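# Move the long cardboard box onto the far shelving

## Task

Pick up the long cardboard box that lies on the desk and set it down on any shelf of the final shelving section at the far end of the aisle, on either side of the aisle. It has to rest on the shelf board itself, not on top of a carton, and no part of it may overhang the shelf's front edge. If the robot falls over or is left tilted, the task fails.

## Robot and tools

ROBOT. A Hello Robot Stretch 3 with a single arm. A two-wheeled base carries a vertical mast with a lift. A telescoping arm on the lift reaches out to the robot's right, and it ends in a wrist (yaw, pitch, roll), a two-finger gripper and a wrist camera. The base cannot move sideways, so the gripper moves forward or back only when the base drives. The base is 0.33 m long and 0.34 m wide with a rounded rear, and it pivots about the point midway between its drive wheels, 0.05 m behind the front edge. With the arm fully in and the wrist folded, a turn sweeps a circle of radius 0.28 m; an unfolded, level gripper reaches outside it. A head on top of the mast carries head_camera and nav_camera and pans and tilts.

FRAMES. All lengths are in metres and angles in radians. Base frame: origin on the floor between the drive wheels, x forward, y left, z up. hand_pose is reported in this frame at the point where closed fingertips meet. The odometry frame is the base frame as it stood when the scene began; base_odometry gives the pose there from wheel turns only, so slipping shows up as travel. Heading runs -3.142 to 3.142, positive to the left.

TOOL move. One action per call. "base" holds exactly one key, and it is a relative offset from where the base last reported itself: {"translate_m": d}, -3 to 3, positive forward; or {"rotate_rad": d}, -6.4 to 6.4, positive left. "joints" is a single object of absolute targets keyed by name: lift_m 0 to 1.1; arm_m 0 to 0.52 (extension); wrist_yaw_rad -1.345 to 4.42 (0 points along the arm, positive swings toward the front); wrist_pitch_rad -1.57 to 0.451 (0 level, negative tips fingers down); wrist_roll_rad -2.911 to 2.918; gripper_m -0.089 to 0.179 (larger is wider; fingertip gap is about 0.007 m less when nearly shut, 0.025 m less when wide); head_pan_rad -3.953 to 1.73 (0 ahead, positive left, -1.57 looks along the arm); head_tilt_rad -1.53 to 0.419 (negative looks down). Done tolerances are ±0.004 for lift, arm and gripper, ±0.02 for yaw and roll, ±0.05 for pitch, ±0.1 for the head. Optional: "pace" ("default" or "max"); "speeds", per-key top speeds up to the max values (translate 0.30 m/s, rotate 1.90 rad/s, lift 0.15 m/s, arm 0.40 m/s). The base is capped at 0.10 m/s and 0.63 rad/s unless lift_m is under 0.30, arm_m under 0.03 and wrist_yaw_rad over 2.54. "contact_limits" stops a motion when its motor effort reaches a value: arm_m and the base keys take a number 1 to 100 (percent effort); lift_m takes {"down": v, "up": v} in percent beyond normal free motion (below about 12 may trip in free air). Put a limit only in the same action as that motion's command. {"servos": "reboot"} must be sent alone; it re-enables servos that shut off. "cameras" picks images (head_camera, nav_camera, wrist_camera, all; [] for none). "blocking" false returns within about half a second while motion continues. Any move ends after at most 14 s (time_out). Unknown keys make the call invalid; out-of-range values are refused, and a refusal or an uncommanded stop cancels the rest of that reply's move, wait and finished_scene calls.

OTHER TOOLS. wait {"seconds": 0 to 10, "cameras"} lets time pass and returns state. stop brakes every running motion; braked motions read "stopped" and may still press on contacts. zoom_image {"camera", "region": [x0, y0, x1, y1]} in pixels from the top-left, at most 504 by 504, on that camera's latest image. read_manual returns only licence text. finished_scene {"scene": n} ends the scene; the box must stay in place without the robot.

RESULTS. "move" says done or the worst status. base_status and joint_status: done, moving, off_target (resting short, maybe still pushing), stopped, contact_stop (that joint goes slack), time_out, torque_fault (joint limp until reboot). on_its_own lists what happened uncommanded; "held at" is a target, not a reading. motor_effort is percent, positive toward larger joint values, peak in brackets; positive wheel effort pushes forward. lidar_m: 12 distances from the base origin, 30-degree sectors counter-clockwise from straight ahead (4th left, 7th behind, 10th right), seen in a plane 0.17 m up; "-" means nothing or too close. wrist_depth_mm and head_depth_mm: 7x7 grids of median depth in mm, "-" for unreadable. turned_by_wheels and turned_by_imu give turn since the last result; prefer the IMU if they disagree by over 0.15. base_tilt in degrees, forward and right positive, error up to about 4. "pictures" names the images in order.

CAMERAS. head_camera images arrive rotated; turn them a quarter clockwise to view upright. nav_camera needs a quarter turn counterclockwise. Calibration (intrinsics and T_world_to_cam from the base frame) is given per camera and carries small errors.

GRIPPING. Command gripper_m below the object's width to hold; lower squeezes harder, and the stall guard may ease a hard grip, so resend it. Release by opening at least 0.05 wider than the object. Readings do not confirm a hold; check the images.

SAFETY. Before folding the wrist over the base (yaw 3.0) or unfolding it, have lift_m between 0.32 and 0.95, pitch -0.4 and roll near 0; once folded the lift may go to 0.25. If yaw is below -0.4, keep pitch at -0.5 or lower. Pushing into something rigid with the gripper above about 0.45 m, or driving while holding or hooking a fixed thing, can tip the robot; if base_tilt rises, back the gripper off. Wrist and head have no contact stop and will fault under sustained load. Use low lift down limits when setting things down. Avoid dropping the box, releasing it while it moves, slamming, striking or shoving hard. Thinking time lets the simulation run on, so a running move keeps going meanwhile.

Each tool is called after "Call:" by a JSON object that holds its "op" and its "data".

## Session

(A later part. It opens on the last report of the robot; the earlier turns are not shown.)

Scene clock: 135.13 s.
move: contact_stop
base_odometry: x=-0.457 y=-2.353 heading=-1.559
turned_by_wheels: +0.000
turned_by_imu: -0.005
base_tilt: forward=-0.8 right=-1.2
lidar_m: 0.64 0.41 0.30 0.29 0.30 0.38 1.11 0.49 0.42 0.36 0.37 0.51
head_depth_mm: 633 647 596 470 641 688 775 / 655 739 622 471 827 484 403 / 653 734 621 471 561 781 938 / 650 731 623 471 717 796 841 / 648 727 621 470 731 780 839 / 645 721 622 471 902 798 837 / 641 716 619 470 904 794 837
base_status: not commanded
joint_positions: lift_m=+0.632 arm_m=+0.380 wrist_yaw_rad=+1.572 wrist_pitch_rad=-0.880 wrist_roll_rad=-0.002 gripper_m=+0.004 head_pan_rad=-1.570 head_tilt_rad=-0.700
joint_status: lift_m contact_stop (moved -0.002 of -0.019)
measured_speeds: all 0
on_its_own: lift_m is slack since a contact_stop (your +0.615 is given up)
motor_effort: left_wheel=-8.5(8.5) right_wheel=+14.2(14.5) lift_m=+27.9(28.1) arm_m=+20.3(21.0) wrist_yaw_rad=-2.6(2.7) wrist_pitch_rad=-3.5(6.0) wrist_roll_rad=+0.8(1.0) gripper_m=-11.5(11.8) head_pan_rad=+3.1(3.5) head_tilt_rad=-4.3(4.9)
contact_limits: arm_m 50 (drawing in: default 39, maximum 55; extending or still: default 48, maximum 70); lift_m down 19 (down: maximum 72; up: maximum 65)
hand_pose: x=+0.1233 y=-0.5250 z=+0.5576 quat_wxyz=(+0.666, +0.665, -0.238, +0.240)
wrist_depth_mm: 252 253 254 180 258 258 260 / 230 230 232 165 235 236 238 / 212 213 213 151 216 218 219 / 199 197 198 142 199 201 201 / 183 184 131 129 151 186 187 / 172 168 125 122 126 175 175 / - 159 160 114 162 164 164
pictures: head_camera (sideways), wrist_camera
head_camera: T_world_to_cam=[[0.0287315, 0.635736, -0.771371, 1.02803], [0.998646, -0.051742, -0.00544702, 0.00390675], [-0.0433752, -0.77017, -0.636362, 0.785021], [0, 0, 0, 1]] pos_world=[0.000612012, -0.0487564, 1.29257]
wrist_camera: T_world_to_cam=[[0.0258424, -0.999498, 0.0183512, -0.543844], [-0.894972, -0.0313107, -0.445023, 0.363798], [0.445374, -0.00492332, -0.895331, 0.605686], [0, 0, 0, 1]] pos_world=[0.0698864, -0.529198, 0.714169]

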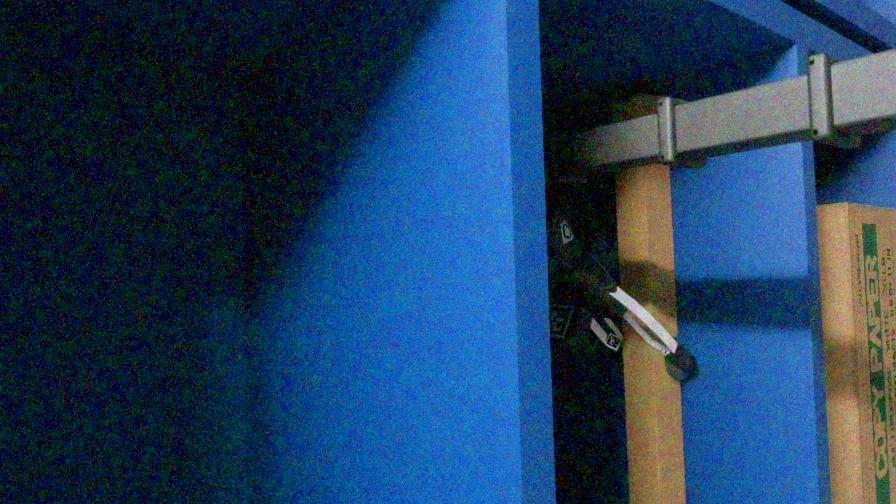

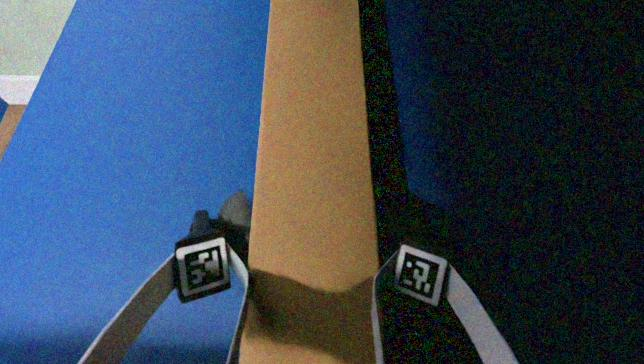

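Call:
{"op": "move", "data": {"joints": {"gripper_m":0.12}, "cameras": ["head_camera","wrist_camera"]}}

Call:
{"op": "move", "data": {"joints": {"lift_m":0.675}, "speeds": {"lift_m":0.05}}}

Scene clock: 137.83 s.
move: done
base_odometry: x=-0.457 y=-2.353 heading=-1.558
turned_by_wheels: +0.000
turned_by_imu: +0.001
base_tilt: forward=-0.8 right=-1.2
lidar_m: 0.64 0.41 0.30 0.29 0.30 0.38 1.12 0.48 0.42 0.36 0.38 0.51
head_depth_mm: 636 649 594 471 641 690 775 / 655 737 621 471 827 484 403 / 653 733 621 471 562 782 936 / 649 729 620 471 717 798 840 / 645 727 618 471 732 779 836 / 643 723 620 470 903 788 834 / 639 718 620 470 902 788 840
base_status: not commanded
joint_positions: lift_m=+0.632 arm_m=+0.380 wrist_yaw_rad=+1.575 wrist_pitch_rad=-0.895 wrist_roll_rad=-0.002 gripper_m=+0.120 head_pan_rad=-1.570 head_tilt_rad=-0.700
joint_status: all done
measured_speeds: all 0
on_its_own: lift_m is slack since a contact_stop (your +0.615 is given up)
motor_effort: left_wheel=-2.6(8.2) right_wheel=+6.8(14.8) lift_m=+29.3(29.5) arm_m=+17.7(19.6) wrist_yaw_rad=-5.1(8.3) wrist_pitch_rad=-0.7(3.7) wrist_roll_rad=+0.4(1.3) gripper_m=+1.5(85.9) head_pan_rad=+2.4(3.8) head_tilt_rad=-4.0(5.0)
contact_limits: arm_m 50 (drawing in: default 39, maximum 55; extending or still: default 48, maximum 70); lift_m down 19 (down: maximum 72; up: maximum 65)
hand_pose: x=+0.1201 y=-0.5245 z=+0.5554 quat_wxyz=(+0.667, +0.667, -0.232, +0.236)
wrist_depth_mm: 244 245 245 176 248 250 250 / 223 225 222 164 227 228 230 / 206 207 205 149 210 211 212 / 192 192 190 139 197 196 198 / 180 151 144 130 180 181 186 / - 122 124 121 170 123 172 / - 160 - 114 161 159 160
pictures: head_camera (sideways), wrist_camera
head_camera: T_world_to_cam=[[0.0287315, 0.635736, -0.771371, 1.02803], [0.998646, -0.051742, -0.00544702, 0.00390675], [-0.0433752, -0.77017, -0.636362, 0.785021], [0, 0, 0, 1]] pos_world=[0.000612012, -0.0487564, 1.29257]
wrist_camera: T_world_to_cam=[[0.0296478, -0.999394, 0.0182238, -0.543626], [-0.901354, -0.0346113, -0.431697, 0.351667], [0.432066, -0.00362725, -0.901835, 0.611077], [0, 0, 0, 1]] pos_world=[0.069068, -0.528909, 0.712811]

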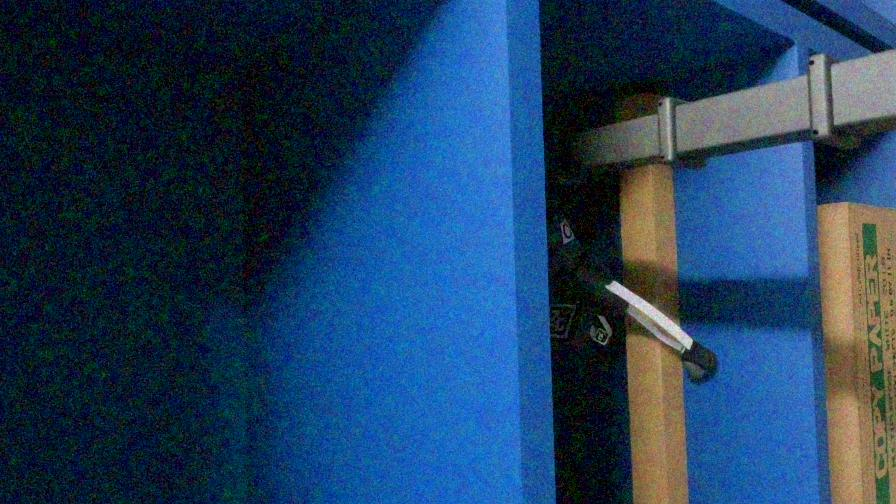

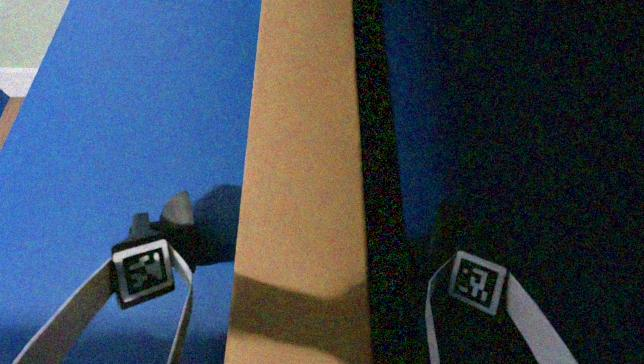

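Scene clock: 139.23 s.
move: done
base_odometry: x=-0.457 y=-2.353 heading=-1.558
turned_by_wheels: +0.000
turned_by_imu: +0.000
base_tilt: forward=-0.8 right=-1.2
lidar_m: 0.64 0.41 0.30 0.29 0.30 0.38 1.12 0.49 0.42 0.36 0.37 0.51
head_depth_mm: 635 649 594 470 643 689 688 / 655 738 620 470 494 424 371 / 652 733 620 471 821 798 888 / 650 728 618 470 711 798 838 / 647 726 621 470 711 777 840 / 642 721 621 470 904 792 839 / 641 718 622 471 903 784 837
base_status: not commanded
joint_positions: lift_m=+0.675 arm_m=+0.380 wrist_yaw_rad=+1.572 wrist_pitch_rad=-0.907 wrist_roll_rad=-0.002 gripper_m=+0.120 head_pan_rad=-1.570 head_tilt_rad=-0.700
joint_status: all done
measured_speeds: all 0
motor_effort: left_wheel=-3.5(3.7) right_wheel=+7.2(7.2) lift_m=+43.5(51.3) arm_m=+16.1(17.8) wrist_yaw_rad=-1.6(4.8) wrist_pitch_rad=+1.5(1.7) wrist_roll_rad=+0.3(1.0) gripper_m=+0.1(1.9) head_pan_rad=+2.8(3.7) head_tilt_rad=-4.3(4.7)
contact_limits: arm_m 50 (drawing in: default 39, maximum 55; extending or still: default 48, maximum 70)
hand_pose: x=+0.1175 y=-0.5250 z=+0.5970 quat_wxyz=(+0.669, +0.668, -0.229, +0.231)
wrist_depth_mm: - - - 232 - - - / - 268 - 213 - - - / 880 256 257 200 258 260 262 / 240 238 239 187 242 241 243 / 222 145 218 175 222 225 227 / 211 119 205 162 209 127 213 / - 198 195 155 199 198 201
pictures: head_camera (sideways), nav_camera (sideways), wrist_camera
head_camera: T_world_to_cam=[[0.0287315, 0.635736, -0.771371, 1.02803], [0.998646, -0.051742, -0.00544702, 0.00390675], [-0.0433752, -0.77017, -0.636362, 0.785021], [0, 0, 0, 1]] pos_world=[0.000612012, -0.0487564, 1.29257]
nav_camera: T_world_to_cam=[[0.049469, -0.629452, 0.775463, -0.967053], [-0.997641, -0.068144, 0.0083291, 0.0487812], [0.0476004, -0.774046, -0.631338, 0.771103], [0, 0, 0, 1]] pos_world=[0.0598005, -0.00852013, 1.23633]
wrist_camera: T_world_to_cam=[[0.0266482, -0.999484, 0.017907, -0.544268], [-0.906639, -0.0317104, -0.420714, 0.362834], [0.421065, -0.00502389, -0.907016, 0.653406], [0, 0, 0, 1]] pos_world=[0.0683362, -0.5292, 0.755046]

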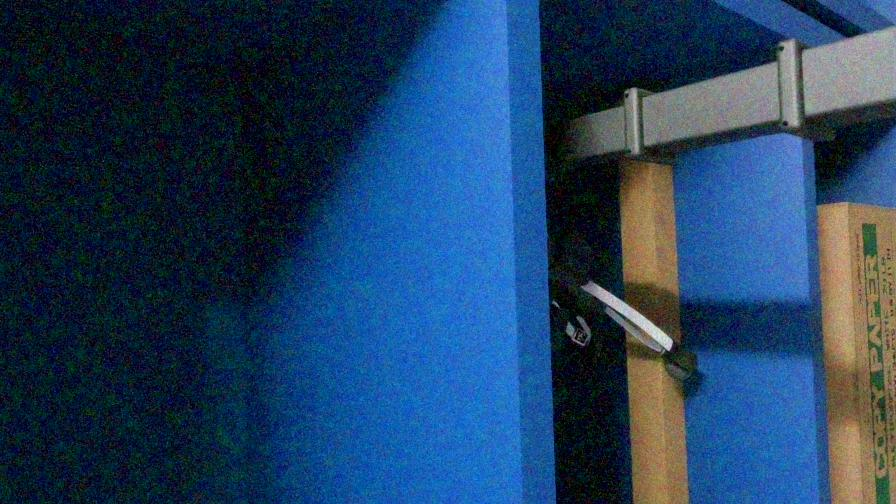

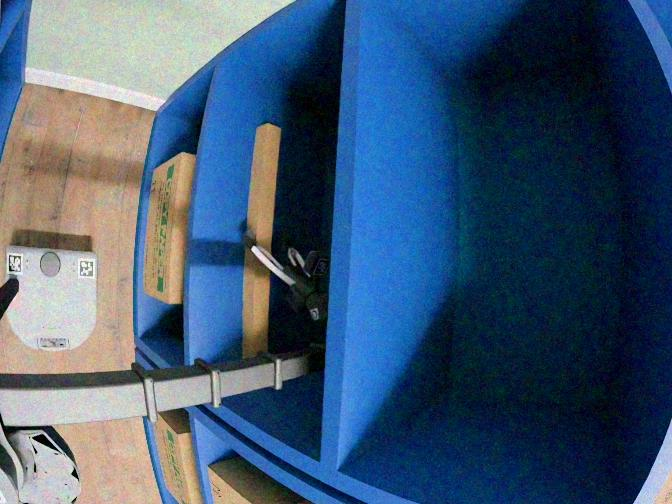

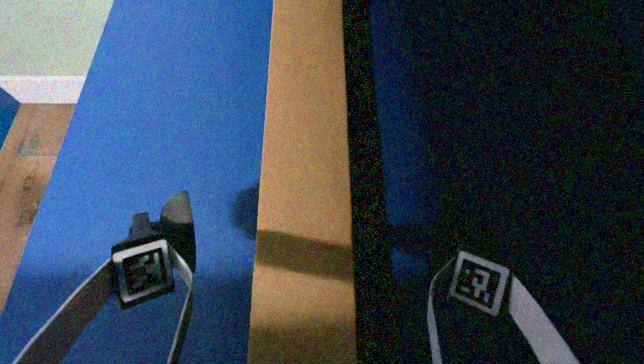

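Call:
{"op": "move", "data": {"joints": {"lift_m":0.69}, "contact_limits": {"lift_m":{"up":20}}, "cameras": []}}

Call:
{"op": "move", "data": {"joints": {"arm_m":0.05}, "contact_limits": {"arm_m":-38}, "cameras": ["head_camera","nav_camera"]}}

Scene clock: 141.10 s.
move: done
base_odometry: x=-0.457 y=-2.353 heading=-1.558
turned_by_wheels: +0.000
turned_by_imu: +0.000
base_tilt: forward=-0.8 right=-1.2
lidar_m: 0.64 0.41 0.30 0.29 0.30 0.38 1.12 0.49 0.42 0.36 0.37 0.51
head_depth_mm: 635 650 595 471 642 687 364 / 657 737 621 471 463 417 362 / 652 731 620 471 821 799 890 / 649 728 620 471 821 794 839 / 646 726 620 470 719 799 834 / 644 722 620 469 900 791 838 / 640 715 621 470 903 785 837
base_status: not commanded
joint_positions: lift_m=+0.690 arm_m=+0.380 wrist_yaw_rad=+1.572 wrist_pitch_rad=-0.907 wrist_roll_rad=-0.002 gripper_m=+0.120 head_pan_rad=-1.570 head_tilt_rad=-0.700
joint_status: all done
measured_speeds: all 0
motor_effort: left_wheel=-3.1(3.6) right_wheel=+7.0(7.2) lift_m=+44.0(49.5) arm_m=+14.8(15.5) wrist_yaw_rad=-1.7(2.7) wrist_pitch_rad=+1.5(1.7) wrist_roll_rad=+0.8(1.0) gripper_m=+0.7(1.2) head_pan_rad=+2.3(3.5) head_tilt_rad=-4.0(4.5)
contact_limits: arm_m 50 (drawing in: default 39, maximum 55; extending or still: default 48, maximum 70); lift_m up 20 (down: maximum 72; up: maximum 65)
hand_pose: x=+0.1174 y=-0.5250 z=+0.6120 quat_wxyz=(+0.669, +0.668, -0.229, +0.231)
wrist_depth_mm: - - - 253 - - - / - - - 233 - - - / 914 267 266 216 - - - / 834 256 253 203 259 258 259 / 242 148 233 190 237 242 242 / 226 122 222 177 226 127 228 / - 211 209 167 214 211 215

"contact_limits": arm_m = -38.0 is out of range 1 to 100

Call:
{"op": "move", "data": {"joints": {"arm_m":0.05}, "cameras": ["head_camera","nav_camera"]}}

Scene clock: 145.20 s.
move: done
base_odometry: x=-0.457 y=-2.353 heading=-1.558
turned_by_wheels: +0.000
turned_by_imu: +0.001
base_tilt: forward=-0.9 right=-1.2
lidar_m: 0.64 0.41 0.30 0.29 0.30 0.38 1.12 0.49 0.42 0.36 0.37 0.51
head_depth_mm: 635 648 595 471 642 688 376 / 655 738 620 471 837 798 359 / 653 732 621 471 903 796 361 / 650 731 619 470 902 800 400 / 647 726 619 470 903 797 714 / 642 723 622 470 903 795 730 / 642 717 621 470 904 787 837
base_status: not commanded
joint_positions: lift_m=+0.690 arm_m=+0.050 wrist_yaw_rad=+1.572 wrist_pitch_rad=-0.907 wrist_roll_rad=-0.002 gripper_m=+0.120 head_pan_rad=-1.570 head_tilt_rad=-0.700
joint_status: all done
measured_speeds: all 0
motor_effort: left_wheel=-3.4(3.8) right_wheel=+7.2(7.3) lift_m=+31.8(44.0) arm_m=-20.5(22.9) wrist_yaw_rad=-2.3(3.0) wrist_pitch_rad=+1.6(1.8) wrist_roll_rad=+0.9(1.3) gripper_m=+0.5(1.6) head_pan_rad=+2.9(3.7) head_tilt_rad=-3.8(4.4)
contact_limits: lift_m up 20 (down: maximum 72; up: maximum 65)
hand_pose: x=+0.1174 y=-0.1950 z=+0.6120 quat_wxyz=(+0.669, +0.668, -0.229, +0.231)
wrist_depth_mm: - - - - - - 325 / - - - - - - - / - 923 926 920 511 - - / 616 850 869 879 583 262 261 / 626 144 809 818 718 245 244 / 561 125 761 754 694 127 229 / - 726 727 718 579 379 217
pictures: head_camera (sideways), nav_camera (sideways)
head_camera: T_world_to_cam=[[0.0287315, 0.635736, -0.771371, 1.02803], [0.998646, -0.051742, -0.00544702, 0.00390675], [-0.0433752, -0.77017, -0.636362, 0.785021], [0, 0, 0, 1]] pos_world=[0.000612012, -0.0487564, 1.29257]
nav_camera: T_world_to_cam=[[0.049469, -0.629452, 0.775463, -0.967053], [-0.997641, -0.068144, 0.0083291, 0.0487812], [0.0476004, -0.774046, -0.631338, 0.771103], [0, 0, 0, 1]] pos_world=[0.0598005, -0.00852013, 1.23633]

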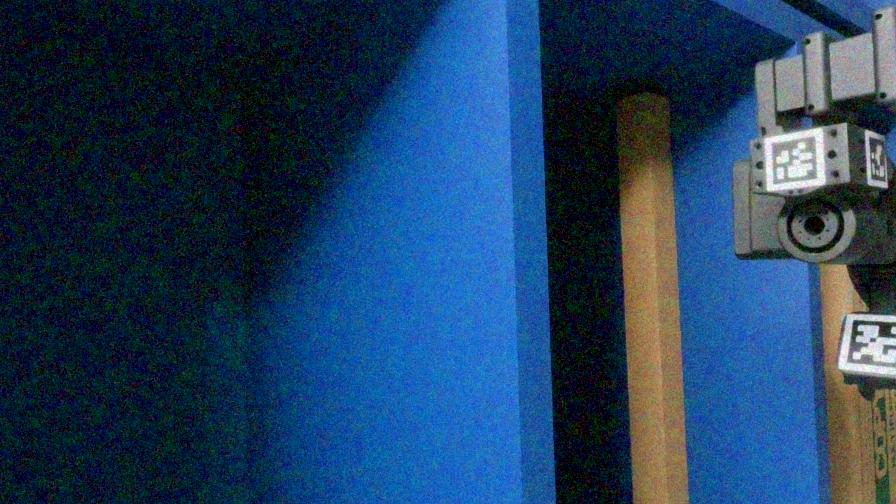

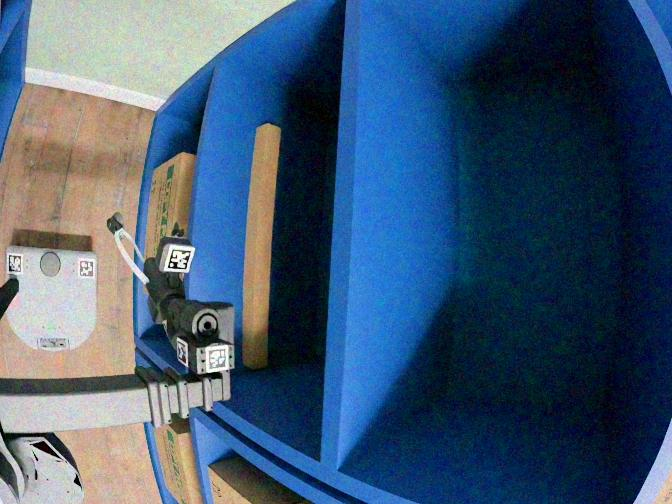

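Call:
{"op": "finished_scene", "data": {"scene": 2}}

The scene is finished: the task was done.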